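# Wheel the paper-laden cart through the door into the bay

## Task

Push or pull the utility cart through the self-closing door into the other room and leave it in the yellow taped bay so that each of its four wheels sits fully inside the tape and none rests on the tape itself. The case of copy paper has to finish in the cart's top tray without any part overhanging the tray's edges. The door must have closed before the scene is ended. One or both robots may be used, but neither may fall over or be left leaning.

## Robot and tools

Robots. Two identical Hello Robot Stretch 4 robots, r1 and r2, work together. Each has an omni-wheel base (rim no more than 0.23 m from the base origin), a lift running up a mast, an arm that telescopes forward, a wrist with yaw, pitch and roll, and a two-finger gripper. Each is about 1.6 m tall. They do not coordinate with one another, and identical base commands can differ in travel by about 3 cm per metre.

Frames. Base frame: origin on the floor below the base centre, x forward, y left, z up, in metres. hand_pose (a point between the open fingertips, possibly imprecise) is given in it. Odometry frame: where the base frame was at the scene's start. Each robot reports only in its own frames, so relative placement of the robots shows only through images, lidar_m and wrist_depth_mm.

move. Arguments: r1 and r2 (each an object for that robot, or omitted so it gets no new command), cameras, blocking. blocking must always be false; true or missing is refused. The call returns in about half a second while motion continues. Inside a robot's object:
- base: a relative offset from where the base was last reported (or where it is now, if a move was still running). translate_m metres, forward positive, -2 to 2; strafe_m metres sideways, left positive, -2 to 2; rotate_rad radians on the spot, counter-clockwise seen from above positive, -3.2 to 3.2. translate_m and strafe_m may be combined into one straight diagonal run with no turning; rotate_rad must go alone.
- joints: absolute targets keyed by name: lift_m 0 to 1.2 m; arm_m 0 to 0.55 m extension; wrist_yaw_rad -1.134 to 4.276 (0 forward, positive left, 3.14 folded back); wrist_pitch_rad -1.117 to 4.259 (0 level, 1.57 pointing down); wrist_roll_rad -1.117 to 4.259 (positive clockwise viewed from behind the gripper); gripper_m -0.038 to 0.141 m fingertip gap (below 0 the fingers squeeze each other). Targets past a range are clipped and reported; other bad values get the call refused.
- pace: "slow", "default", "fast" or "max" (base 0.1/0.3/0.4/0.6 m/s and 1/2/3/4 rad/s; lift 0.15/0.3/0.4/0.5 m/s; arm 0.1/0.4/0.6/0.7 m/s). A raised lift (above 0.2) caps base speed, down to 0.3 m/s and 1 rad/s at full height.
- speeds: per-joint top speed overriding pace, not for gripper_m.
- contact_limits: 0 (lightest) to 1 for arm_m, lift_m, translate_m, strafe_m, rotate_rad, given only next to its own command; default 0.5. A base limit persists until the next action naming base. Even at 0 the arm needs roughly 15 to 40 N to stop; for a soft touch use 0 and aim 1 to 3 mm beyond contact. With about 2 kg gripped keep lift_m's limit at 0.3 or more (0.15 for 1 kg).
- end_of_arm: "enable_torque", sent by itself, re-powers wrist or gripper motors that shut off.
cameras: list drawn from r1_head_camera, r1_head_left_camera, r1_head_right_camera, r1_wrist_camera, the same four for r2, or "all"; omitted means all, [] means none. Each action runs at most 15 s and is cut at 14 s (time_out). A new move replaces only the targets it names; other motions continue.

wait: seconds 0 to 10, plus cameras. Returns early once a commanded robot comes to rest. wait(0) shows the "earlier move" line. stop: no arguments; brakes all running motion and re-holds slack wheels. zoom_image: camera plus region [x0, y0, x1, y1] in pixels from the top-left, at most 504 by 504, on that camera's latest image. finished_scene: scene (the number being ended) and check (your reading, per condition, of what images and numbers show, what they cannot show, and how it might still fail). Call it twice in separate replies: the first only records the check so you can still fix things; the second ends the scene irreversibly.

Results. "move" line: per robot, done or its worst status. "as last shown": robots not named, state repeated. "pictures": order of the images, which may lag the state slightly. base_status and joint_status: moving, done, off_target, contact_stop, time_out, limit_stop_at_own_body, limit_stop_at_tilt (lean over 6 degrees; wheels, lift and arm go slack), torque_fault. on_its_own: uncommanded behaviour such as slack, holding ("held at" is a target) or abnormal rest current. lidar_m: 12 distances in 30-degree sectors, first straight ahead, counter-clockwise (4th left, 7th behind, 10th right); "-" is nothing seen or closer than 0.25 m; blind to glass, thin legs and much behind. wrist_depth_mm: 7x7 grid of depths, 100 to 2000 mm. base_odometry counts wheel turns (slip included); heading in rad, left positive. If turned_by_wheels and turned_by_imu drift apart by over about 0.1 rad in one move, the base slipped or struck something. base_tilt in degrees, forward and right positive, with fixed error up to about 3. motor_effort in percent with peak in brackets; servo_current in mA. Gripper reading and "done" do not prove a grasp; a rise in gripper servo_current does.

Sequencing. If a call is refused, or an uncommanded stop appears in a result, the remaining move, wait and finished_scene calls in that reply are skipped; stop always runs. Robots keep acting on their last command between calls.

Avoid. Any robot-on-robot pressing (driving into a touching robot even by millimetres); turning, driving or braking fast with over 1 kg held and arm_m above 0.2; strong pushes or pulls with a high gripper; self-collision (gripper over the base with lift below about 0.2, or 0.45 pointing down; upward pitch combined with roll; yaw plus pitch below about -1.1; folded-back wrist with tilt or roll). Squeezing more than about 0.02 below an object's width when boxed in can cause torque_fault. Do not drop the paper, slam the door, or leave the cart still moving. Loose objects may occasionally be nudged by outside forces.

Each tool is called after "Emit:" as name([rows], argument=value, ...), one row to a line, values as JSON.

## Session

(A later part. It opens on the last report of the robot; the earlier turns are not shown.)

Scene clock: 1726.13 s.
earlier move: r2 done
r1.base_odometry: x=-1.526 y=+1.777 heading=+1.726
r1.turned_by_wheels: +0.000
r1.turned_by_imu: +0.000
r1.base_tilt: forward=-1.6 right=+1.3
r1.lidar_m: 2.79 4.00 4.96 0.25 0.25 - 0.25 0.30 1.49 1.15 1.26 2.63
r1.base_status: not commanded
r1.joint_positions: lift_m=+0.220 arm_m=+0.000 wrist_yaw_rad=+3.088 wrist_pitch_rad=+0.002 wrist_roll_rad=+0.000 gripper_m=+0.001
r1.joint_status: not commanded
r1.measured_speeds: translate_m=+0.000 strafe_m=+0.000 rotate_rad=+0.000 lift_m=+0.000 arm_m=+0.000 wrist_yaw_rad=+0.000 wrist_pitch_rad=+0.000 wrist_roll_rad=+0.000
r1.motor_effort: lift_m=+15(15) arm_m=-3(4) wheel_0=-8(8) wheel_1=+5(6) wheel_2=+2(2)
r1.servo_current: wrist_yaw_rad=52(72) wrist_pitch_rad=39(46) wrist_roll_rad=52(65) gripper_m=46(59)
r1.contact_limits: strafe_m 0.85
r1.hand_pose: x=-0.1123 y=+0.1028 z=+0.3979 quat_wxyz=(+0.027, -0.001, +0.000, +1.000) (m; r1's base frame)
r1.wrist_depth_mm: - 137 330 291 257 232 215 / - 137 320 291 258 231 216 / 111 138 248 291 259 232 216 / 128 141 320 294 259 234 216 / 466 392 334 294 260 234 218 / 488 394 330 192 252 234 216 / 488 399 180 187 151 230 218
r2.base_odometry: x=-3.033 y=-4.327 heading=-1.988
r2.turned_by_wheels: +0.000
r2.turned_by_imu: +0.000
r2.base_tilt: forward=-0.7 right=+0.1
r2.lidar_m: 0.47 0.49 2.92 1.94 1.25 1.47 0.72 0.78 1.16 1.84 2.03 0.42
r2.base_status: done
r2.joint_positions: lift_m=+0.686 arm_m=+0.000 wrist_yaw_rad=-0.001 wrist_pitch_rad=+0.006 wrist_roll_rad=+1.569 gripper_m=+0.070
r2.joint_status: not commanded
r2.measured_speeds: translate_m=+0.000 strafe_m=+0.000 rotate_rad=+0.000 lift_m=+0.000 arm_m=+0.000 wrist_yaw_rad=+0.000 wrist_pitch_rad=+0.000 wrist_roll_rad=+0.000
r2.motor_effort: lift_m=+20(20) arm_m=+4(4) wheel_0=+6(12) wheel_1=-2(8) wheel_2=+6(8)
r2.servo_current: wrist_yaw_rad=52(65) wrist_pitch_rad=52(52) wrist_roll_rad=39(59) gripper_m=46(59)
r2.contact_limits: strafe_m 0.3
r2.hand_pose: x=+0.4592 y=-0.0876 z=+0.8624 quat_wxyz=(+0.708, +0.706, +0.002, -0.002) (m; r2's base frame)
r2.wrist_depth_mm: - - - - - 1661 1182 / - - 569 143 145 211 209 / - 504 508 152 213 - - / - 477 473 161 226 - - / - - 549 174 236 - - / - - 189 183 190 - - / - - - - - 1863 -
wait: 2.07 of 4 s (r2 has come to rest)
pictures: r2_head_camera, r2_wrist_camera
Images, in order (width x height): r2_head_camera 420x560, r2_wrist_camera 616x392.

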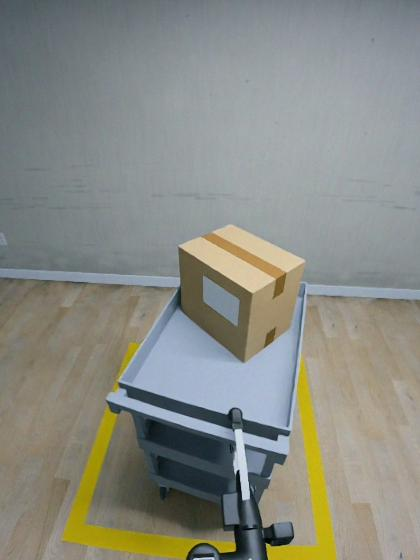

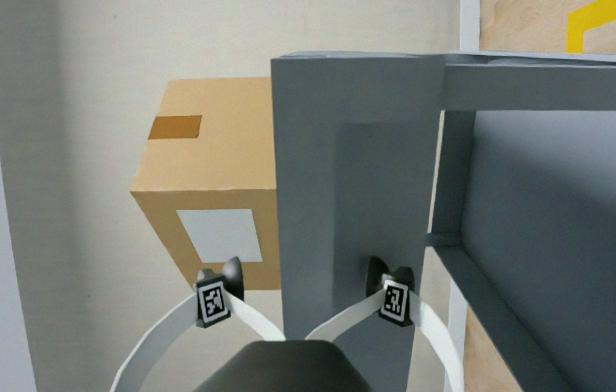

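Emit:
move(blocking=false, r2={"joints": {"gripper_m": -0.019}}, cameras=[])

Emit:
wait(seconds=3, cameras=[])

Emit:
move(blocking=false, r2={"base": {"translate_m": 0.21}, "pace": "slow", "contact_limits": {"translate_m": 0.5}}, cameras=[])

Emit:
wait(seconds=6, cameras=["r2_head_camera", "r2_head_right_camera", "r2_head_left_camera"])

Emit:
zoom_image(camera="r2_head_camera", region=[40, 320, 360, 560])

Scene clock: 1750.77 s.
move: r2 moving
r1.base_odometry: x=-1.526 y=+1.777 heading=+1.726
r1.turned_by_wheels: +0.000
r1.turned_by_imu: +0.000
r1.base_tilt: forward=-1.6 right=+1.3
r1.lidar_m: 2.82 4.00 4.96 0.28 0.25 - 0.25 0.30 1.47 1.12 1.28 2.62
r1.base_status: not commanded
r1.joint_positions: lift_m=+0.220 arm_m=+0.000 wrist_yaw_rad=+3.088 wrist_pitch_rad=+0.002 wrist_roll_rad=+0.000 gripper_m=+0.001
r1.joint_status: not commanded
r1.measured_speeds: translate_m=+0.000 strafe_m=+0.000 rotate_rad=+0.000 lift_m=+0.000 arm_m=+0.000 wrist_yaw_rad=+0.000 wrist_pitch_rad=+0.000 wrist_roll_rad=+0.000
r1.motor_effort: lift_m=+15(15) arm_m=-3(4) wheel_0=-7(8) wheel_1=+5(6) wheel_2=+2(2)
r1.servo_current: wrist_yaw_rad=46(65) wrist_pitch_rad=33(46) wrist_roll_rad=46(72) gripper_m=52(52)
r1.contact_limits: strafe_m 0.85
r1.hand_pose: x=-0.1123 y=+0.1028 z=+0.3979 quat_wxyz=(+0.027, -0.001, +0.000, +1.000) (m; r1's base frame)
r1.wrist_depth_mm: - 137 330 289 257 230 214 / - 138 319 291 257 233 216 / 111 138 249 290 259 234 216 / 128 141 320 291 259 234 217 / 466 392 336 293 260 234 217 / 477 397 330 191 253 234 217 / 488 394 181 188 152 230 217
r2.base_odometry: x=-3.033 y=-4.327 heading=-1.988
r2.turned_by_wheels: +0.000
r2.turned_by_imu: +0.000
r2.base_tilt: forward=-0.7 right=+0.0
r2.lidar_m: 0.42 0.52 2.91 1.94 1.26 1.48 0.70 0.79 1.17 1.84 2.03 0.39
r2.base_status: not commanded
r2.joint_positions: lift_m=+0.686 arm_m=+0.000 wrist_yaw_rad=-0.001 wrist_pitch_rad=+0.006 wrist_roll_rad=+1.569 gripper_m=+0.051
r2.joint_status: gripper_m moving
r2.measured_speeds: translate_m=+0.000 strafe_m=+0.000 rotate_rad=+0.000 lift_m=+0.000 arm_m=+0.000 wrist_yaw_rad=+0.000 wrist_pitch_rad=+0.000 wrist_roll_rad=+0.000
r2.motor_effort: lift_m=+19(20) arm_m=+3(4) wheel_0=+5(6) wheel_1=-3(3) wheel_2=+6(7)
r2.servo_current: wrist_yaw_rad=46(52) wrist_pitch_rad=46(52) wrist_roll_rad=46(59) gripper_m=124(124)
r2.contact_limits: strafe_m 0.3
r2.hand_pose: x=+0.4592 y=-0.0876 z=+0.8624 quat_wxyz=(+0.708, +0.706, +0.002, -0.002) (m; r2's base frame)
r2.wrist_depth_mm: - - - - - 1661 1160 / - - 574 144 144 210 211 / - 512 504 153 213 - - / - 477 469 163 225 - - / - - 554 174 236 - - / - - 188 181 187 - - / - 147 - - - 1756 -
pictures: none
No camera images: "cameras" was empty.

Scene clock: 1751.87 s.
earlier move: r2 done
r1.base_odometry: x=-1.526 y=+1.777 heading=+1.726
r1.turned_by_wheels: +0.000
r1.turned_by_imu: +0.000
r1.base_tilt: forward=-1.5 right=+1.3
r1.lidar_m: 2.77 4.03 4.96 0.30 0.25 - 0.25 0.29 1.47 1.15 1.24 2.64
r1.base_status: not commanded
r1.joint_positions: lift_m=+0.220 arm_m=+0.000 wrist_yaw_rad=+3.088 wrist_pitch_rad=+0.002 wrist_roll_rad=+0.000 gripper_m=+0.001
r1.joint_status: not commanded
r1.measured_speeds: translate_m=+0.000 strafe_m=+0.000 rotate_rad=+0.000 lift_m=+0.000 arm_m=+0.000 wrist_yaw_rad=+0.000 wrist_pitch_rad=+0.000 wrist_roll_rad=+0.000
r1.motor_effort: lift_m=+15(15) arm_m=-3(4) wheel_0=-8(8) wheel_1=+5(6) wheel_2=+2(2)
r1.servo_current: wrist_yaw_rad=46(65) wrist_pitch_rad=39(52) wrist_roll_rad=52(72) gripper_m=46(52)
r1.contact_limits: strafe_m 0.85
r1.hand_pose: x=-0.1123 y=+0.1028 z=+0.3979 quat_wxyz=(+0.027, -0.001, +0.000, +1.000) (m; r1's base frame)
r1.wrist_depth_mm: - 137 330 291 257 232 215 / - 137 322 290 257 232 216 / 111 137 248 291 258 233 217 / 128 141 322 293 260 233 216 / 462 392 334 294 259 234 217 / 480 399 330 191 252 233 218 / 488 397 181 188 151 230 217
r2.base_odometry: x=-3.033 y=-4.327 heading=-1.988
r2.turned_by_wheels: +0.000
r2.turned_by_imu: +0.000
r2.base_tilt: forward=-0.7 right=+0.1
r2.lidar_m: 0.43 0.49 2.93 1.93 1.25 1.48 0.68 0.78 1.15 1.84 2.03 0.39
r2.base_status: not commanded
r2.joint_positions: lift_m=+0.686 arm_m=+0.000 wrist_yaw_rad=-0.001 wrist_pitch_rad=+0.006 wrist_roll_rad=+1.569 gripper_m=-0.018
r2.joint_status: all done
r2.measured_speeds: translate_m=+0.000 strafe_m=+0.000 rotate_rad=+0.000 lift_m=+0.000 arm_m=+0.000 wrist_yaw_rad=+0.000 wrist_pitch_rad=+0.000 wrist_roll_rad=+0.000
r2.motor_effort: lift_m=+20(20) arm_m=+4(4) wheel_0=+3(6) wheel_1=-3(3) wheel_2=+6(7)
r2.servo_current: wrist_yaw_rad=52(52) wrist_pitch_rad=46(52) wrist_roll_rad=39(59) gripper_m=98(241)
r2.contact_limits: strafe_m 0.3
r2.hand_pose: x=+0.4592 y=-0.0876 z=+0.8624 quat_wxyz=(+0.708, +0.706, +0.002, -0.002) (m; r2's base frame)
r2.wrist_depth_mm: - - - - - 1661 1182 / - - 564 136 137 200 - / - 512 508 144 208 - - / - 469 466 154 216 - - / - - 564 163 231 - - / - - 185 173 179 - - / - - - - - 1708 -
wait: 1.10 of 3 s (r2 has come to rest)
pictures: none
No camera images: "cameras" was empty.

Scene clock: 1752.37 s.
move: r2 moving
r1.base_odometry: x=-1.526 y=+1.777 heading=+1.726
r1.turned_by_wheels: +0.000
r1.turned_by_imu: +0.000
r1.base_tilt: forward=-1.5 right=+1.3
r1.lidar_m: 2.80 4.00 4.96 0.26 0.25 - 0.25 0.31 1.45 1.10 1.24 2.63
r1.base_status: not commanded
r1.joint_positions: lift_m=+0.220 arm_m=+0.000 wrist_yaw_rad=+3.088 wrist_pitch_rad=+0.002 wrist_roll_rad=+0.000 gripper_m=+0.001
r1.joint_status: not commanded
r1.measured_speeds: translate_m=+0.000 strafe_m=+0.000 rotate_rad=+0.000 lift_m=+0.000 arm_m=+0.000 wrist_yaw_rad=+0.000 wrist_pitch_rad=+0.000 wrist_roll_rad=+0.000
r1.motor_effort: lift_m=+15(15) arm_m=-3(4) wheel_0=-8(8) wheel_1=+5(6) wheel_2=+2(2)
r1.servo_current: wrist_yaw_rad=52(78) wrist_pitch_rad=39(52) wrist_roll_rad=46(72) gripper_m=46(52)
r1.contact_limits: strafe_m 0.85
r1.hand_pose: x=-0.1123 y=+0.1028 z=+0.3979 quat_wxyz=(+0.027, -0.001, +0.000, +1.000) (m; r1's base frame)
r1.wrist_depth_mm: - 137 332 289 257 230 215 / - 138 320 289 258 232 216 / 111 138 249 291 258 233 217 / 128 141 322 294 259 234 216 / 466 394 336 293 260 234 218 / 480 399 330 192 252 235 217 / 488 399 181 188 151 231 217
r2.base_odometry: x=-3.038 y=-4.338 heading=-1.988
r2.turned_by_wheels: +0.000
r2.turned_by_imu: +0.000
r2.base_tilt: forward=-0.7 right=+0.1
r2.lidar_m: 0.41 0.50 2.92 1.95 1.24 1.48 0.68 0.79 1.20 1.85 2.00 0.40
r2.base_status: translate_m moving
r2.joint_positions: lift_m=+0.686 arm_m=+0.000 wrist_yaw_rad=-0.001 wrist_pitch_rad=+0.006 wrist_roll_rad=+1.569 gripper_m=-0.018
r2.joint_status: not commanded
r2.measured_speeds: translate_m=+0.053 strafe_m=+0.000 rotate_rad=+0.003 lift_m=+0.000 arm_m=+0.000 wrist_yaw_rad=+0.000 wrist_pitch_rad=+0.000 wrist_roll_rad=+0.000
r2.motor_effort: lift_m=+20(20) arm_m=+4(4) wheel_0=+8(9) wheel_1=+5(7) wheel_2=-13(14)
r2.servo_current: wrist_yaw_rad=52(59) wrist_pitch_rad=39(52) wrist_roll_rad=46(59) gripper_m=78(104)
r2.contact_limits: translate_m 0.5
r2.hand_pose: x=+0.4592 y=-0.0876 z=+0.8624 quat_wxyz=(+0.708, +0.706, +0.002, -0.002) (m; r2's base frame)
r2.wrist_depth_mm: - - - - - 1618 1138 / - - 564 132 133 200 200 / - 500 500 140 203 - - / - 459 462 150 215 - - / - - 549 157 227 - - / - - 187 170 179 - - / - 123 - - - 1708 -
pictures: none
No camera images: "cameras" was empty.

Scene clock: 1755.27 s.
earlier move: r2 done
r1.base_odometry: x=-1.526 y=+1.777 heading=+1.726
r1.turned_by_wheels: +0.000
r1.turned_by_imu: +0.000
r1.base_tilt: forward=-1.6 right=+1.3
r1.lidar_m: 2.81 4.03 4.97 0.28 0.25 - 0.25 0.30 1.69 1.13 1.25 2.61
r1.base_status: not commanded
r1.joint_positions: lift_m=+0.220 arm_m=+0.000 wrist_yaw_rad=+3.088 wrist_pitch_rad=+0.002 wrist_roll_rad=+0.000 gripper_m=+0.001
r1.joint_status: not commanded
r1.measured_speeds: translate_m=+0.000 strafe_m=+0.000 rotate_rad=+0.000 lift_m=+0.000 arm_m=+0.000 wrist_yaw_rad=+0.000 wrist_pitch_rad=+0.000 wrist_roll_rad=+0.000
r1.motor_effort: lift_m=+15(15) arm_m=-3(4) wheel_0=-7(8) wheel_1=+5(6) wheel_2=+2(2)
r1.servo_current: wrist_yaw_rad=46(78) wrist_pitch_rad=46(52) wrist_roll_rad=65(78) gripper_m=46(59)
r1.contact_limits: strafe_m 0.85
r1.hand_pose: x=-0.1123 y=+0.1028 z=+0.3979 quat_wxyz=(+0.027, -0.001, +0.000, +1.000) (m; r1's base frame)
r1.wrist_depth_mm: - 137 330 290 258 231 215 / - 137 320 293 258 232 216 / 111 138 249 293 259 232 216 / 128 141 319 291 259 234 216 / 466 392 336 294 262 235 216 / 480 394 329 191 253 235 217 / 484 402 181 188 151 231 216
r2.base_odometry: x=-3.118 y=-4.519 heading=-1.988
r2.turned_by_wheels: +0.000
r2.turned_by_imu: +0.000
r2.base_tilt: forward=-0.7 right=+0.1
r2.lidar_m: 0.44 0.56 2.89 2.50 1.36 1.68 0.92 1.02 1.54 1.84 2.04 0.40
r2.base_status: done
r2.joint_positions: lift_m=+0.686 arm_m=+0.000 wrist_yaw_rad=-0.001 wrist_pitch_rad=+0.006 wrist_roll_rad=+1.569 gripper_m=-0.018
r2.joint_status: not commanded
r2.measured_speeds: translate_m=+0.000 strafe_m=+0.000 rotate_rad=+0.000 lift_m=+0.000 arm_m=+0.000 wrist_yaw_rad=+0.000 wrist_pitch_rad=+0.000 wrist_roll_rad=+0.000
r2.motor_effort: lift_m=+20(20) arm_m=+4(4) wheel_0=+3(9) wheel_1=+5(9) wheel_2=-6(14)
r2.servo_current: wrist_yaw_rad=46(59) wrist_pitch_rad=46(52) wrist_roll_rad=46(59) gripper_m=72(104)
r2.contact_limits: translate_m 0.5
r2.hand_pose: x=+0.4592 y=-0.0878 z=+0.8624 quat_wxyz=(+0.708, +0.706, +0.002, -0.002) (m; r2's base frame)
r2.wrist_depth_mm: - - 530 215 172 647 - / - 488 488 117 116 175 180 / - 442 442 121 124 - - / - 477 504 134 204 - - / - - 640 147 224 - - / - - 183 166 181 - - / - 122 - - - 1618 -
wait: 2.90 of 6 s (r2 has come to rest)
pictures: r2_head_camera, r2_head_left_camera, r2_head_right_camera
Images, in order (width x height): r2_head_camera 420x560, r2_head_left_camera 420x672, r2_head_right_camera 420x672.

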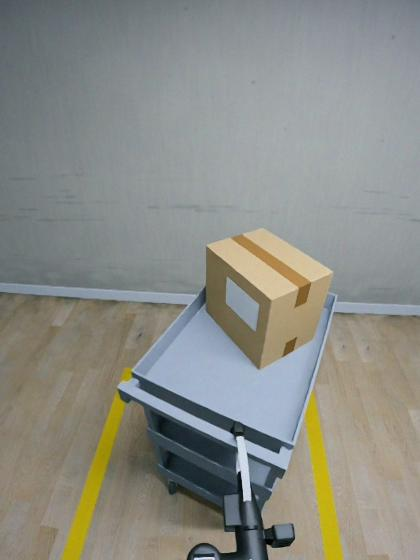

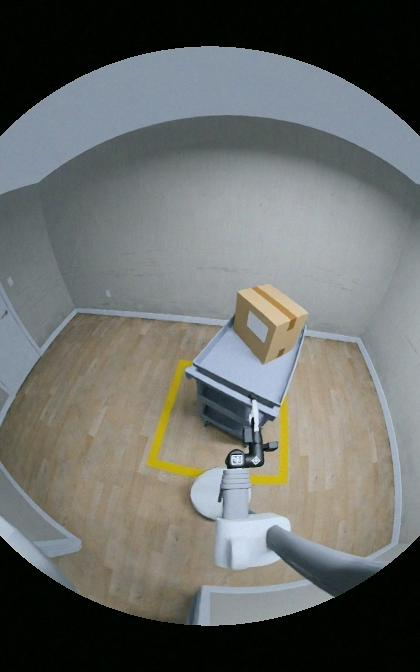

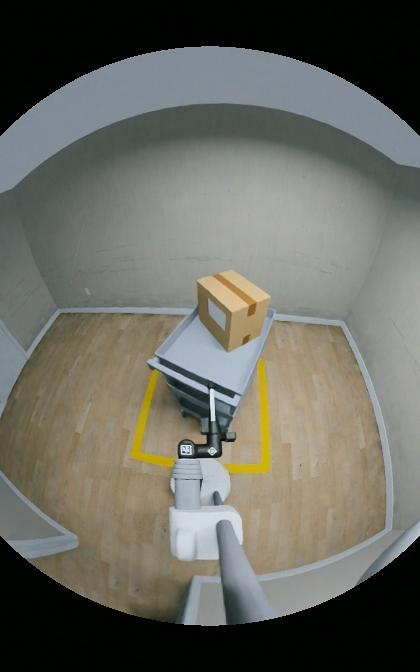

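Scaled by 1.575 from the camera's 420x560 image, which has a finer 1200x1600 frame.

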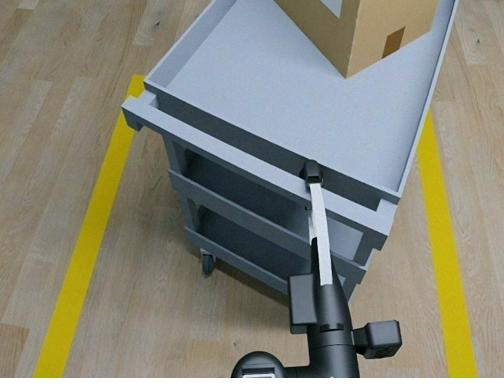

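Emit:
move(blocking=false, r2={"base": {"strafe_m": 0.2}, "pace": "slow", "contact_limits": {"strafe_m": 0.5}}, cameras=[])

Emit:
wait(seconds=6, cameras=["r2_head_camera", "r2_head_right_camera", "r2_wrist_camera"])

Emit:
zoom_image(camera="r2_head_camera", region=[40, 320, 400, 560])

Scene clock: 1864.83 s.
move: r2 moving
r1.base_odometry: x=-1.526 y=+1.777 heading=+1.726
r1.turned_by_wheels: +0.000
r1.turned_by_imu: +0.000
r1.base_tilt: forward=-1.5 right=+1.3
r1.lidar_m: 2.80 4.03 4.95 0.27 0.25 - 0.25 0.29 1.69 1.11 1.24 2.64
r1.base_status: not commanded
r1.joint_positions: lift_m=+0.220 arm_m=+0.000 wrist_yaw_rad=+3.088 wrist_pitch_rad=+0.002 wrist_roll_rad=+0.000 gripper_m=+0.001
r1.joint_status: not commanded
r1.measured_speeds: translate_m=+0.000 strafe_m=+0.000 rotate_rad=+0.000 lift_m=+0.000 arm_m=+0.000 wrist_yaw_rad=+0.000 wrist_pitch_rad=+0.000 wrist_roll_rad=+0.000
r1.motor_effort: lift_m=+15(15) arm_m=-4(4) wheel_0=-8(8) wheel_1=+5(6) wheel_2=+2(2)
r1.servo_current: wrist_yaw_rad=39(59) wrist_pitch_rad=39(46) wrist_roll_rad=39(59) gripper_m=52(52)
r1.contact_limits: strafe_m 0.85
r1.hand_pose: x=-0.1123 y=+0.1028 z=+0.3979 quat_wxyz=(+0.027, -0.001, +0.000, +1.000) (m; r1's base frame)
r1.wrist_depth_mm: - 137 332 290 259 231 215 / - 138 317 290 259 232 216 / 111 138 248 291 259 233 216 / 128 141 319 291 259 235 216 / 466 392 336 291 260 234 216 / 480 397 329 193 253 234 216 / 488 399 181 189 151 229 217
r2.base_odometry: x=-3.105 y=-4.525 heading=-1.989
r2.turned_by_wheels: +0.000
r2.turned_by_imu: +0.000
r2.base_tilt: forward=-0.7 right=+0.1
r2.lidar_m: 0.42 0.56 2.89 2.51 1.36 1.68 0.91 1.01 1.55 1.88 2.08 0.36
r2.base_status: strafe_m moving
r2.joint_positions: lift_m=+0.686 arm_m=+0.000 wrist_yaw_rad=-0.002 wrist_pitch_rad=+0.006 wrist_roll_rad=+1.569 gripper_m=-0.018
r2.joint_status: not commanded
r2.measured_speeds: translate_m=+0.000 strafe_m=+0.056 rotate_rad=+0.001 lift_m=+0.000 arm_m=+0.000 wrist_yaw_rad=+0.000 wrist_pitch_rad=+0.000 wrist_roll_rad=+0.000
r2.motor_effort: lift_m=+20(20) arm_m=+4(4) wheel_0=-9(9) wheel_1=+8(9) wheel_2=-1(5)
r2.servo_current: wrist_yaw_rad=59(59) wrist_pitch_rad=46(52) wrist_roll_rad=46(65) gripper_m=65(78)
r2.contact_limits: strafe_m 0.5
r2.hand_pose: x=+0.4591 y=-0.0880 z=+0.8624 quat_wxyz=(+0.708, +0.706, +0.001, -0.003) (m; r2's base frame)
r2.wrist_depth_mm: - - 521 201 166 180 - / - 480 480 114 114 176 179 / - 436 439 120 122 - - / - 512 517 132 204 - - / - - 661 146 224 - - / - - 183 167 181 - - / - 122 - - - 1537 512
pictures: none
No camera images: "cameras" was empty.

Scene clock: 1867.47 s.
earlier move: r2 done
r1.base_odometry: x=-1.526 y=+1.777 heading=+1.726
r1.turned_by_wheels: +0.000
r1.turned_by_imu: +0.000
r1.base_tilt: forward=-1.6 right=+1.3
r1.lidar_m: 2.77 4.01 4.97 0.25 0.25 - 0.25 0.30 1.65 1.13 1.26 2.63
r1.base_status: not commanded
r1.joint_positions: lift_m=+0.220 arm_m=+0.000 wrist_yaw_rad=+3.088 wrist_pitch_rad=+0.002 wrist_roll_rad=+0.000 gripper_m=+0.001
r1.joint_status: not commanded
r1.measured_speeds: translate_m=+0.000 strafe_m=+0.000 rotate_rad=+0.000 lift_m=+0.000 arm_m=+0.000 wrist_yaw_rad=+0.000 wrist_pitch_rad=+0.000 wrist_roll_rad=+0.000
r1.motor_effort: lift_m=+15(15) arm_m=-4(4) wheel_0=-8(8) wheel_1=+5(6) wheel_2=+2(2)
r1.servo_current: wrist_yaw_rad=65(72) wrist_pitch_rad=39(52) wrist_roll_rad=46(65) gripper_m=46(52)
r1.contact_limits: strafe_m 0.85
r1.hand_pose: x=-0.1123 y=+0.1028 z=+0.3979 quat_wxyz=(+0.027, -0.001, +0.000, +1.000) (m; r1's base frame)
r1.wrist_depth_mm: - 137 330 289 258 231 215 / - 137 320 291 258 231 215 / 111 138 248 290 259 233 216 / 128 141 320 293 259 233 216 / 466 394 336 293 260 234 217 / 484 394 329 193 252 236 217 / 484 399 181 188 152 230 218
r2.base_odometry: x=-2.935 y=-4.600 heading=-1.988
r2.turned_by_wheels: +0.000
r2.turned_by_imu: +0.000
r2.base_tilt: forward=-0.6 right=+0.1
r2.lidar_m: 0.45 2.07 2.68 2.44 1.21 4.79 0.91 0.98 1.48 2.07 2.27 0.38
r2.base_status: done
r2.joint_positions: lift_m=+0.686 arm_m=+0.000 wrist_yaw_rad=-0.002 wrist_pitch_rad=+0.006 wrist_roll_rad=+1.569 gripper_m=-0.018
r2.joint_status: not commanded
r2.measured_speeds: translate_m=+0.000 strafe_m=+0.000 rotate_rad=+0.000 lift_m=+0.000 arm_m=+0.000 wrist_yaw_rad=+0.000 wrist_pitch_rad=+0.000 wrist_roll_rad=+0.000
r2.motor_effort: lift_m=+19(20) arm_m=+4(4) wheel_0=-5(13) wheel_1=+3(9) wheel_2=+0(5)
r2.servo_current: wrist_yaw_rad=52(65) wrist_pitch_rad=46(52) wrist_roll_rad=52(65) gripper_m=72(85)
r2.contact_limits: strafe_m 0.5
r2.hand_pose: x=+0.4591 y=-0.0880 z=+0.8624 quat_wxyz=(+0.708, +0.706, +0.001, -0.003) (m; r2's base frame)
r2.wrist_depth_mm: - 410 413 140 141 - - / - 402 402 137 111 141 - / - 459 504 - - - - / - - - - - - - / - - - 121 221 1708 - / - - 182 144 182 1618 530 / - 122 - - - 452 459
wait: 2.63 of 6 s (r2 has come to rest)
pictures: r2_head_camera, r2_head_right_camera, r2_wrist_camera
Images, in order (width x height): r2_head_camera 420x560, r2_head_right_camera 420x672, r2_wrist_camera 616x392.

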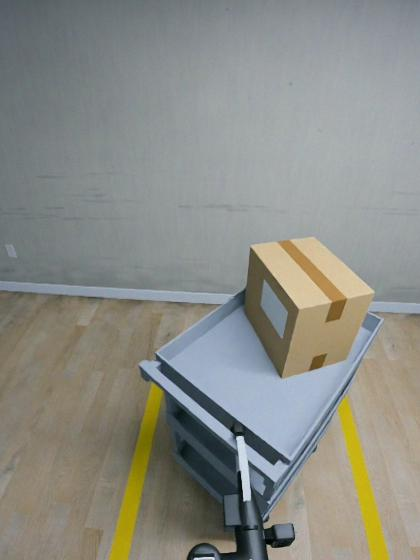

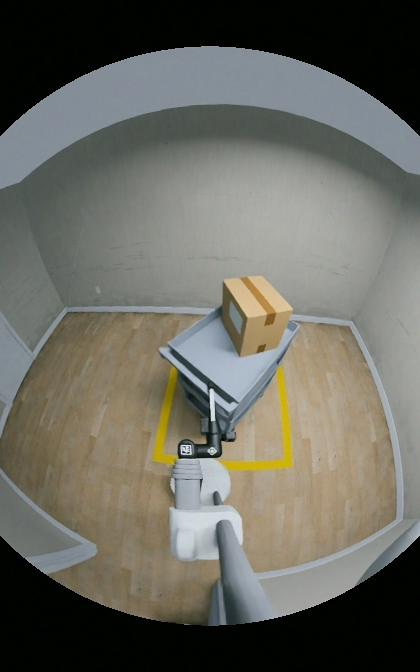

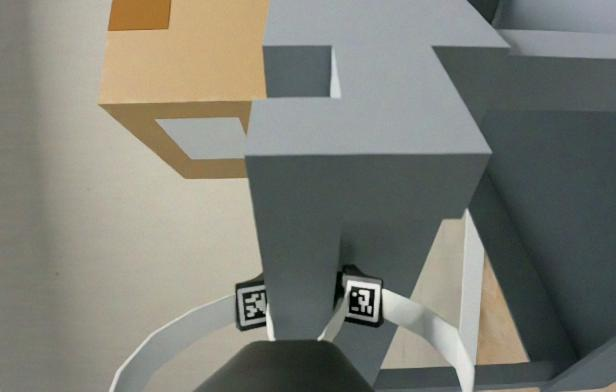

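Scaled by 1.400 from the camera's 420x560 image, which has a finer 1200x1600 frame.

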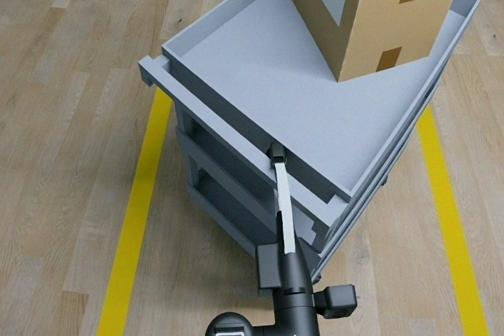

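Emit:
zoom_image(camera="r2_head_camera", region=[240, 380, 380, 540])

Emit:
zoom_image(camera="r2_head_right_camera", region=[140, 270, 310, 480])

Scaled by 3.150 from the camera's 420x560 image, which has a finer 1200x1600 frame.

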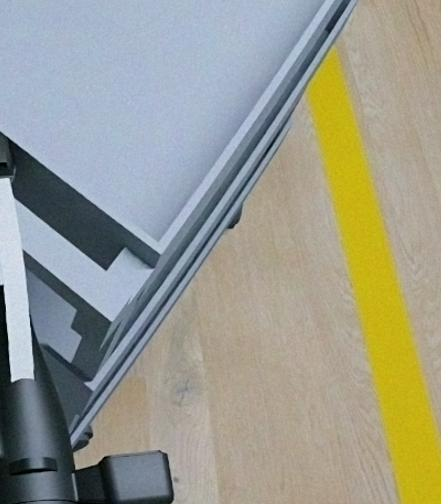

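Scaled by 2.400 from the camera's 420x672 image, which has a finer 600x960 frame.

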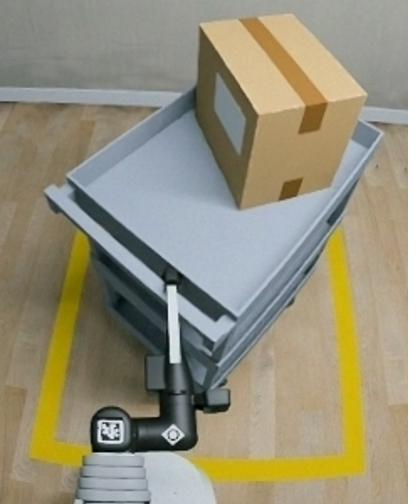

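Emit:
wait(seconds=0, cameras=["r2_head_camera", "r2_head_right_camera", "r2_head_left_camera"])

Emit:
zoom_image(camera="r2_head_camera", region=[245, 430, 335, 540])

Emit:
zoom_image(camera="r2_head_right_camera", region=[210, 370, 290, 450])

Emit:
zoom_image(camera="r2_head_left_camera", region=[180, 330, 310, 480])

Scene clock: 1937.97 s.
r1.base_odometry: x=-1.526 y=+1.777 heading=+1.726
r1.turned_by_wheels: +0.000
r1.turned_by_imu: +0.000
r1.base_tilt: forward=-1.6 right=+1.3
r1.lidar_m: 2.79 4.02 4.95 0.28 0.25 - 0.25 0.30 1.65 1.13 1.25 2.63
r1.base_status: not commanded
r1.joint_positions: lift_m=+0.220 arm_m=+0.000 wrist_yaw_rad=+3.088 wrist_pitch_rad=+0.002 wrist_roll_rad=+0.000 gripper_m=+0.001
r1.joint_status: not commanded
r1.measured_speeds: translate_m=+0.000 strafe_m=+0.000 rotate_rad=+0.000 lift_m=+0.000 arm_m=+0.000 wrist_yaw_rad=+0.000 wrist_pitch_rad=+0.000 wrist_roll_rad=+0.000
r1.motor_effort: lift_m=+15(15) arm_m=-3(4) wheel_0=-8(8) wheel_1=+5(6) wheel_2=+2(2)
r1.servo_current: wrist_yaw_rad=52(72) wrist_pitch_rad=46(52) wrist_roll_rad=39(65) gripper_m=52(52)
r1.contact_limits: strafe_m 0.85
r1.hand_pose: x=-0.1123 y=+0.1028 z=+0.3979 quat_wxyz=(+0.027, -0.001, +0.000, +1.000) (m; r1's base frame)
r1.wrist_depth_mm: - 137 332 290 257 232 214 / - 137 320 290 258 231 216 / 111 138 248 293 260 233 216 / 128 141 322 291 259 234 216 / 466 392 334 293 260 234 217 / 480 397 329 191 252 233 217 / 488 397 181 188 152 229 218
r2.base_odometry: x=-2.935 y=-4.600 heading=-1.988
r2.turned_by_wheels: +0.000
r2.turned_by_imu: +0.000
r2.base_tilt: forward=-0.6 right=+0.0
r2.lidar_m: 0.46 2.07 2.71 2.44 1.20 4.80 0.88 0.98 1.49 2.05 2.27 0.40
r2.base_status: done
r2.joint_positions: lift_m=+0.686 arm_m=+0.000 wrist_yaw_rad=-0.002 wrist_pitch_rad=+0.006 wrist_roll_rad=+1.569 gripper_m=-0.018
r2.joint_status: not commanded
r2.measured_speeds: translate_m=+0.000 strafe_m=+0.000 rotate_rad=+0.000 lift_m=+0.000 arm_m=+0.000 wrist_yaw_rad=+0.000 wrist_pitch_rad=+0.000 wrist_roll_rad=+0.000
r2.motor_effort: lift_m=+20(20) arm_m=+4(4) wheel_0=-4(13) wheel_1=+3(9) wheel_2=+0(5)
r2.servo_current: wrist_yaw_rad=39(65) wrist_pitch_rad=39(52) wrist_roll_rad=46(65) gripper_m=72(85)
r2.contact_limits: strafe_m 0.5
r2.hand_pose: x=+0.4591 y=-0.0880 z=+0.8624 quat_wxyz=(+0.708, +0.706, +0.001, -0.003) (m; r2's base frame)
r2.wrist_depth_mm: - 407 415 140 140 - - / - 399 404 137 111 141 - / - 459 500 - - - - / - - - - - - - / - - - 121 221 1661 - / - - 182 144 182 1576 530 / - 122 - - - 455 459
pictures: r2_head_camera, r2_head_left_camera, r2_head_right_camera
Images, in order (width x height): r2_head_camera 420x560, r2_head_left_camera 420x672, r2_head_right_camera 420x672.

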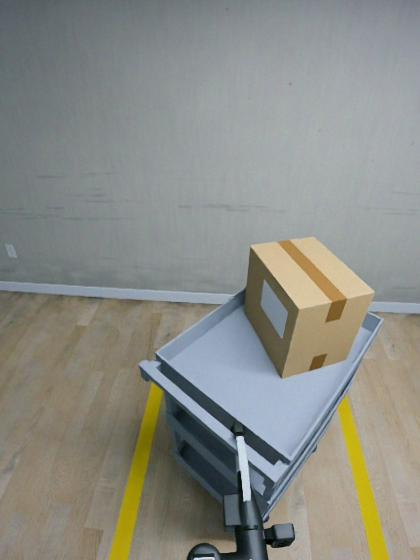

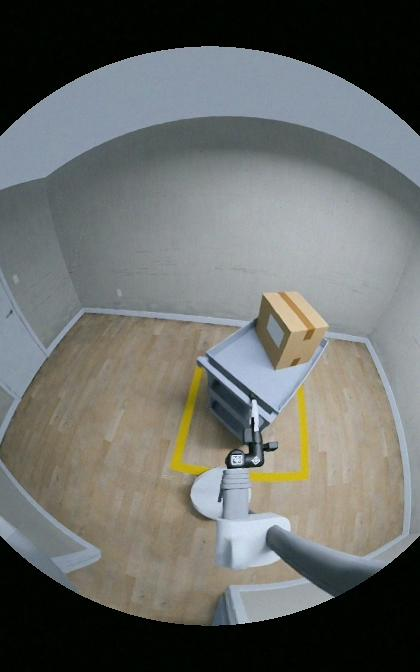

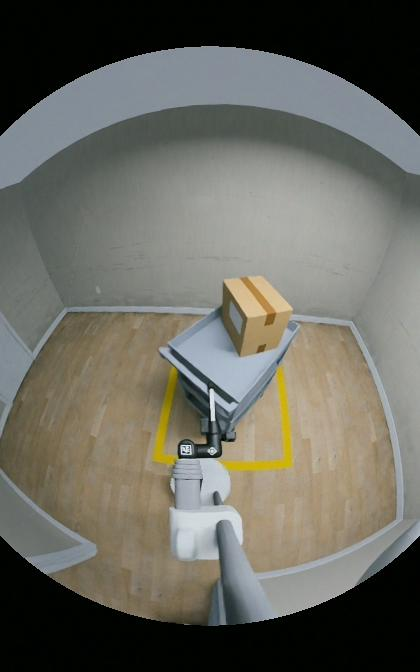

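Scaled by 4.582 from the camera's 420x560 image, which has a finer 1200x1600 frame.

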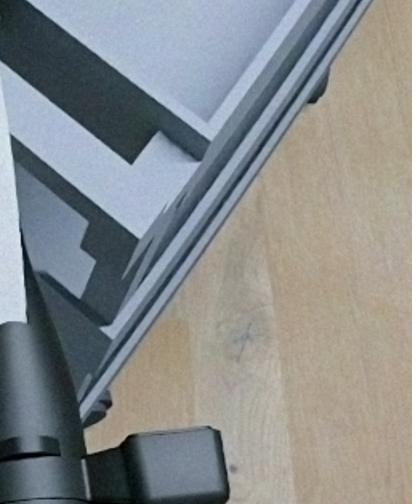

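Scaled by 6.300 from the camera's 420x672 image, which has a finer 600x960 frame.

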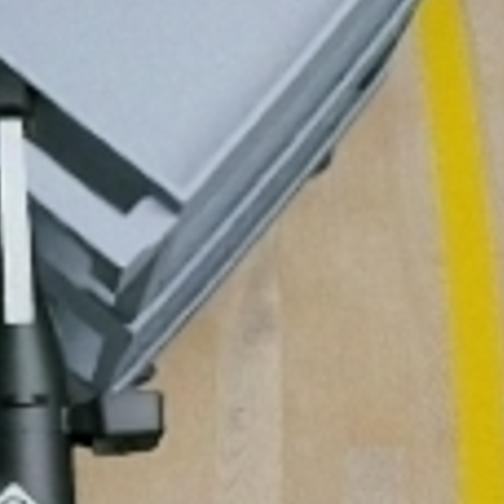

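Scaled by 3.360 from the camera's 420x672 image, which has a finer 600x960 frame.

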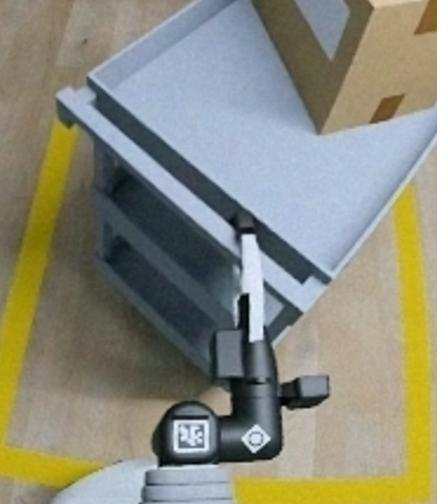

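Emit:
move(blocking=false, r2={"base": {"translate_m": -0.044, "strafe_m": 0.04}, "pace": "slow", "contact_limits": {"strafe_m": 0.5}}, r1={"base": {"translate_m": -0.144, "strafe_m": -0.30}, "pace": "slow", "contact_limits": {"strafe_m": 0.4}}, cameras=[])

Emit:
wait(seconds=3, cameras=["r2_head_camera"])

Scene clock: 1990.57 s.
move: r1 moving; r2 moving
r1.base_odometry: x=-1.515 y=+1.774 heading=+1.726
r1.turned_by_wheels: +0.000
r1.turned_by_imu: +0.000
r1.base_tilt: forward=-1.5 right=+1.3
r1.lidar_m: 2.79 3.99 4.97 0.26 0.25 - 0.25 0.29 1.64 1.10 1.23 2.63
r1.base_status: translate_m moving; strafe_m moving
r1.joint_positions: lift_m=+0.220 arm_m=+0.000 wrist_yaw_rad=+3.088 wrist_pitch_rad=+0.002 wrist_roll_rad=+0.000 gripper_m=+0.001
r1.joint_status: not commanded
r1.measured_speeds: translate_m=-0.022 strafe_m=-0.044 rotate_rad=+0.001 lift_m=+0.000 arm_m=+0.000 wrist_yaw_rad=+0.000 wrist_pitch_rad=+0.000 wrist_roll_rad=+0.000
r1.motor_effort: lift_m=+15(15) arm_m=-3(4) wheel_0=+1(8) wheel_1=-8(8) wheel_2=+5(8)
r1.servo_current: wrist_yaw_rad=52(59) wrist_pitch_rad=46(46) wrist_roll_rad=59(59) gripper_m=46(52)
r1.contact_limits: strafe_m 0.4
r1.hand_pose: x=-0.1123 y=+0.1028 z=+0.3979 quat_wxyz=(+0.027, -0.001, +0.000, +1.000) (m; r1's base frame)
r1.wrist_depth_mm: - 137 334 290 256 229 214 / - 137 322 290 258 231 215 / 111 138 248 293 258 232 216 / 128 141 320 293 259 233 216 / 466 394 336 293 260 233 217 / 480 397 329 192 252 234 217 / 477 399 181 189 151 231 216
r2.base_odometry: x=-2.923 y=-4.595 heading=-1.988
r2.turned_by_wheels: +0.000
r2.turned_by_imu: +0.001
r2.base_tilt: forward=-0.6 right=+0.1
r2.lidar_m: 0.44 2.10 2.68 2.43 1.18 4.78 0.91 0.96 1.47 2.07 2.25 0.36
r2.base_status: translate_m moving; strafe_m moving
r2.joint_positions: lift_m=+0.686 arm_m=+0.000 wrist_yaw_rad=-0.002 wrist_pitch_rad=+0.006 wrist_roll_rad=+1.569 gripper_m=-0.018
r2.joint_status: not commanded
r2.measured_speeds: translate_m=-0.038 strafe_m=+0.035 rotate_rad=+0.001 lift_m=+0.000 arm_m=+0.000 wrist_yaw_rad=+0.000 wrist_pitch_rad=+0.000 wrist_roll_rad=+0.000
r2.motor_effort: lift_m=+20(20) arm_m=+4(4) wheel_0=-10(13) wheel_1=+4(6) wheel_2=+9(11)
r2.servo_current: wrist_yaw_rad=52(59) wrist_pitch_rad=46(52) wrist_roll_rad=46(52) gripper_m=72(78)
r2.contact_limits: strafe_m 0.5
r2.hand_pose: x=+0.4591 y=-0.0880 z=+0.8624 quat_wxyz=(+0.708, +0.706, +0.001, -0.003) (m; r2's base frame)
r2.wrist_depth_mm: - 407 413 140 140 - - / - 399 397 135 111 141 - / - 459 500 - - - - / - - - - - - - / - - - 121 222 1708 - / - - 182 145 181 1576 530 / - 121 - - - 449 459
pictures: none
No camera images: "cameras" was empty.

Scene clock: 1991.87 s.
earlier move: r1 moving; r2 done
r1.base_odometry: x=-1.402 y=+1.740 heading=+1.726
r1.turned_by_wheels: +0.000
r1.turned_by_imu: -0.001
r1.base_tilt: forward=-1.5 right=+1.3
r1.lidar_m: 2.77 4.00 5.09 0.25 0.25 - 0.25 0.32 1.47 1.03 1.02 2.62
r1.base_status: translate_m moving; strafe_m moving
r1.joint_positions: lift_m=+0.220 arm_m=+0.000 wrist_yaw_rad=+3.088 wrist_pitch_rad=+0.002 wrist_roll_rad=+0.000 gripper_m=+0.001
r1.joint_status: not commanded
r1.measured_speeds: translate_m=-0.044 strafe_m=-0.089 rotate_rad=+0.002 lift_m=+0.000 arm_m=+0.000 wrist_yaw_rad=+0.000 wrist_pitch_rad=+0.000 wrist_roll_rad=+0.000
r1.motor_effort: lift_m=+15(15) arm_m=-3(4) wheel_0=+0(8) wheel_1=-7(10) wheel_2=+7(9)
r1.servo_current: wrist_yaw_rad=46(65) wrist_pitch_rad=52(52) wrist_roll_rad=52(85) gripper_m=46(52)
r1.contact_limits: strafe_m 0.4
r1.hand_pose: x=-0.1123 y=+0.1028 z=+0.3979 quat_wxyz=(+0.027, -0.001, +0.000, +1.000) (m; r1's base frame)
r1.wrist_depth_mm: - 137 336 289 256 229 213 / - 138 320 290 257 230 216 / 111 138 249 293 258 230 214 / 128 141 322 291 258 230 215 / 477 399 340 293 259 231 214 / 496 399 332 192 252 232 215 / 500 404 181 188 160 224 215
r2.base_odometry: x=-2.881 y=-4.576 heading=-1.988
r2.turned_by_wheels: +0.000
r2.turned_by_imu: +0.000
r2.base_tilt: forward=-0.7 right=+0.1
r2.lidar_m: 0.42 2.11 2.65 2.33 1.15 4.73 0.86 0.93 1.40 2.10 2.29 0.34
r2.base_status: done
r2.joint_positions: lift_m=+0.686 arm_m=+0.000 wrist_yaw_rad=-0.002 wrist_pitch_rad=+0.006 wrist_roll_rad=+1.569 gripper_m=-0.018
r2.joint_status: not commanded
r2.measured_speeds: translate_m=+0.000 strafe_m=+0.000 rotate_rad=+0.000 lift_m=+0.000 arm_m=+0.000 wrist_yaw_rad=+0.000 wrist_pitch_rad=+0.000 wrist_roll_rad=+0.000
r2.motor_effort: lift_m=+20(20) arm_m=+4(4) wheel_0=-5(15) wheel_1=+4(6) wheel_2=+7(11)
r2.servo_current: wrist_yaw_rad=39(59) wrist_pitch_rad=46(52) wrist_roll_rad=52(59) gripper_m=78(78)
r2.contact_limits: strafe_m 0.5
r2.hand_pose: x=+0.4591 y=-0.0880 z=+0.8624 quat_wxyz=(+0.708, +0.706, +0.001, -0.003) (m; r2's base frame)
r2.wrist_depth_mm: - 404 407 140 140 - - / - 394 397 135 112 139 - / - 466 512 - - - - / - - - - - - - / - - - 118 220 1756 - / - - 182 141 182 1576 525 / - 122 - - - 449 459
wait: 1.30 of 3 s (r2 has come to rest)
pictures: r2_head_camera
Images, in order (width x height): r2_head_camera 420x560.

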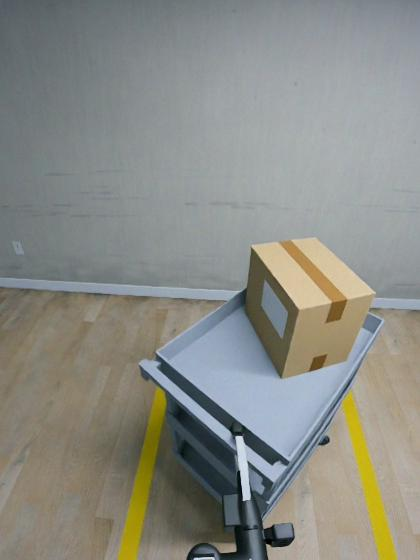

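Emit:
zoom_image(camera="r2_head_camera", region=[240, 380, 400, 540])

Emit:
wait(seconds=3, cameras=["r1_head_camera", "r1_head_left_camera", "r1_head_right_camera"])

Scaled by 3.150 from the camera's 420x560 image, which has a finer 1200x1600 frame.

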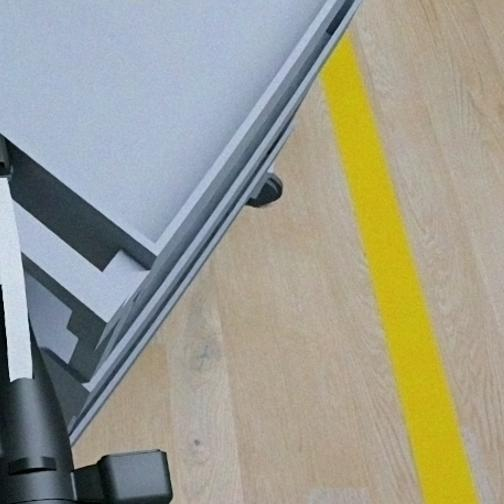

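Scene clock: 2004.77 s.
earlier move: r1 done
r1.base_odometry: x=-1.208 y=+1.681 heading=+1.726
r1.turned_by_wheels: +0.000
r1.turned_by_imu: -0.003
r1.base_tilt: forward=-1.5 right=+1.3
r1.lidar_m: 2.75 3.90 5.29 0.25 0.25 - 0.25 0.30 1.27 3.49 0.88 2.49
r1.base_status: done
r1.joint_positions: lift_m=+0.220 arm_m=+0.000 wrist_yaw_rad=+3.088 wrist_pitch_rad=+0.002 wrist_roll_rad=+0.000 gripper_m=+0.001
r1.joint_status: not commanded
r1.measured_speeds: translate_m=+0.000 strafe_m=+0.000 rotate_rad=+0.000 lift_m=+0.000 arm_m=+0.000 wrist_yaw_rad=+0.000 wrist_pitch_rad=+0.000 wrist_roll_rad=+0.000
r1.motor_effort: lift_m=+15(15) arm_m=-3(4) wheel_0=-4(8) wheel_1=-5(10) wheel_2=+10(10)
r1.servo_current: wrist_yaw_rad=65(65) wrist_pitch_rad=46(52) wrist_roll_rad=46(85) gripper_m=39(59)
r1.contact_limits: strafe_m 0.4
r1.hand_pose: x=-0.1123 y=+0.1028 z=+0.3979 quat_wxyz=(+0.027, -0.001, +0.000, +1.000) (m; r1's base frame)
r1.wrist_depth_mm: - 137 332 290 252 224 206 / - 137 325 291 253 224 206 / 111 138 247 291 253 224 207 / 128 141 325 291 255 224 206 / 500 418 343 293 255 225 207 / 517 421 336 193 247 225 208 / 530 424 180 188 160 222 208
r2.base_odometry: x=-2.881 y=-4.576 heading=-1.988
r2.turned_by_wheels: +0.000
r2.turned_by_imu: +0.001
r2.base_tilt: forward=-0.6 right=+0.1
r2.lidar_m: 0.45 2.11 2.66 2.31 1.15 1.43 0.87 0.93 1.41 2.10 2.26 0.37
r2.base_status: done
r2.joint_positions: lift_m=+0.686 arm_m=+0.000 wrist_yaw_rad=-0.002 wrist_pitch_rad=+0.006 wrist_roll_rad=+1.569 gripper_m=-0.018
r2.joint_status: not commanded
r2.measured_speeds: translate_m=+0.000 strafe_m=+0.000 rotate_rad=+0.000 lift_m=+0.000 arm_m=+0.000 wrist_yaw_rad=+0.000 wrist_pitch_rad=+0.000 wrist_roll_rad=+0.000
r2.motor_effort: lift_m=+20(20) arm_m=+4(4) wheel_0=-5(15) wheel_1=+5(6) wheel_2=+6(11)
r2.servo_current: wrist_yaw_rad=46(59) wrist_pitch_rad=46(52) wrist_roll_rad=52(65) gripper_m=78(85)
r2.contact_limits: strafe_m 0.5
r2.hand_pose: x=+0.4591 y=-0.0880 z=+0.8624 quat_wxyz=(+0.708, +0.706, +0.001, -0.003) (m; r2's base frame)
r2.wrist_depth_mm: - 404 407 139 140 - - / - 394 394 135 112 139 - / - 469 512 - - - - / - - - - - - - / - - - 118 221 1756 - / - - 182 141 182 1618 525 / - 122 - - - 452 459
wait: 0.00 of 3 s (r1 has come to rest)
pictures: r1_head_camera, r1_head_left_camera, r1_head_right_camera
Images, in order (width x height): r1_head_camera 420x560, r1_head_left_camera 420x672, r1_head_right_camera 420x672.

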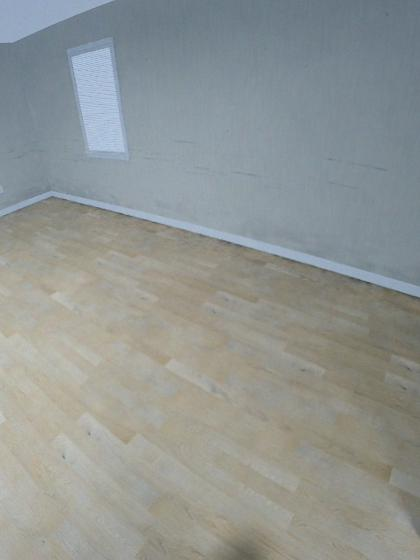

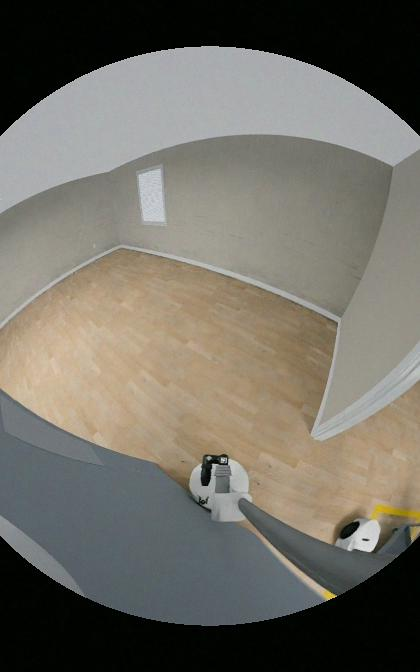

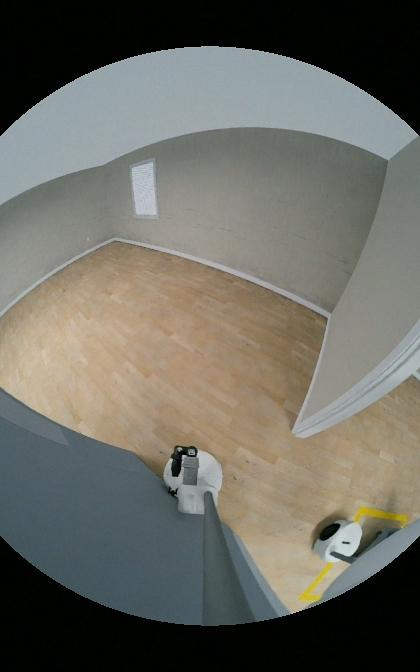

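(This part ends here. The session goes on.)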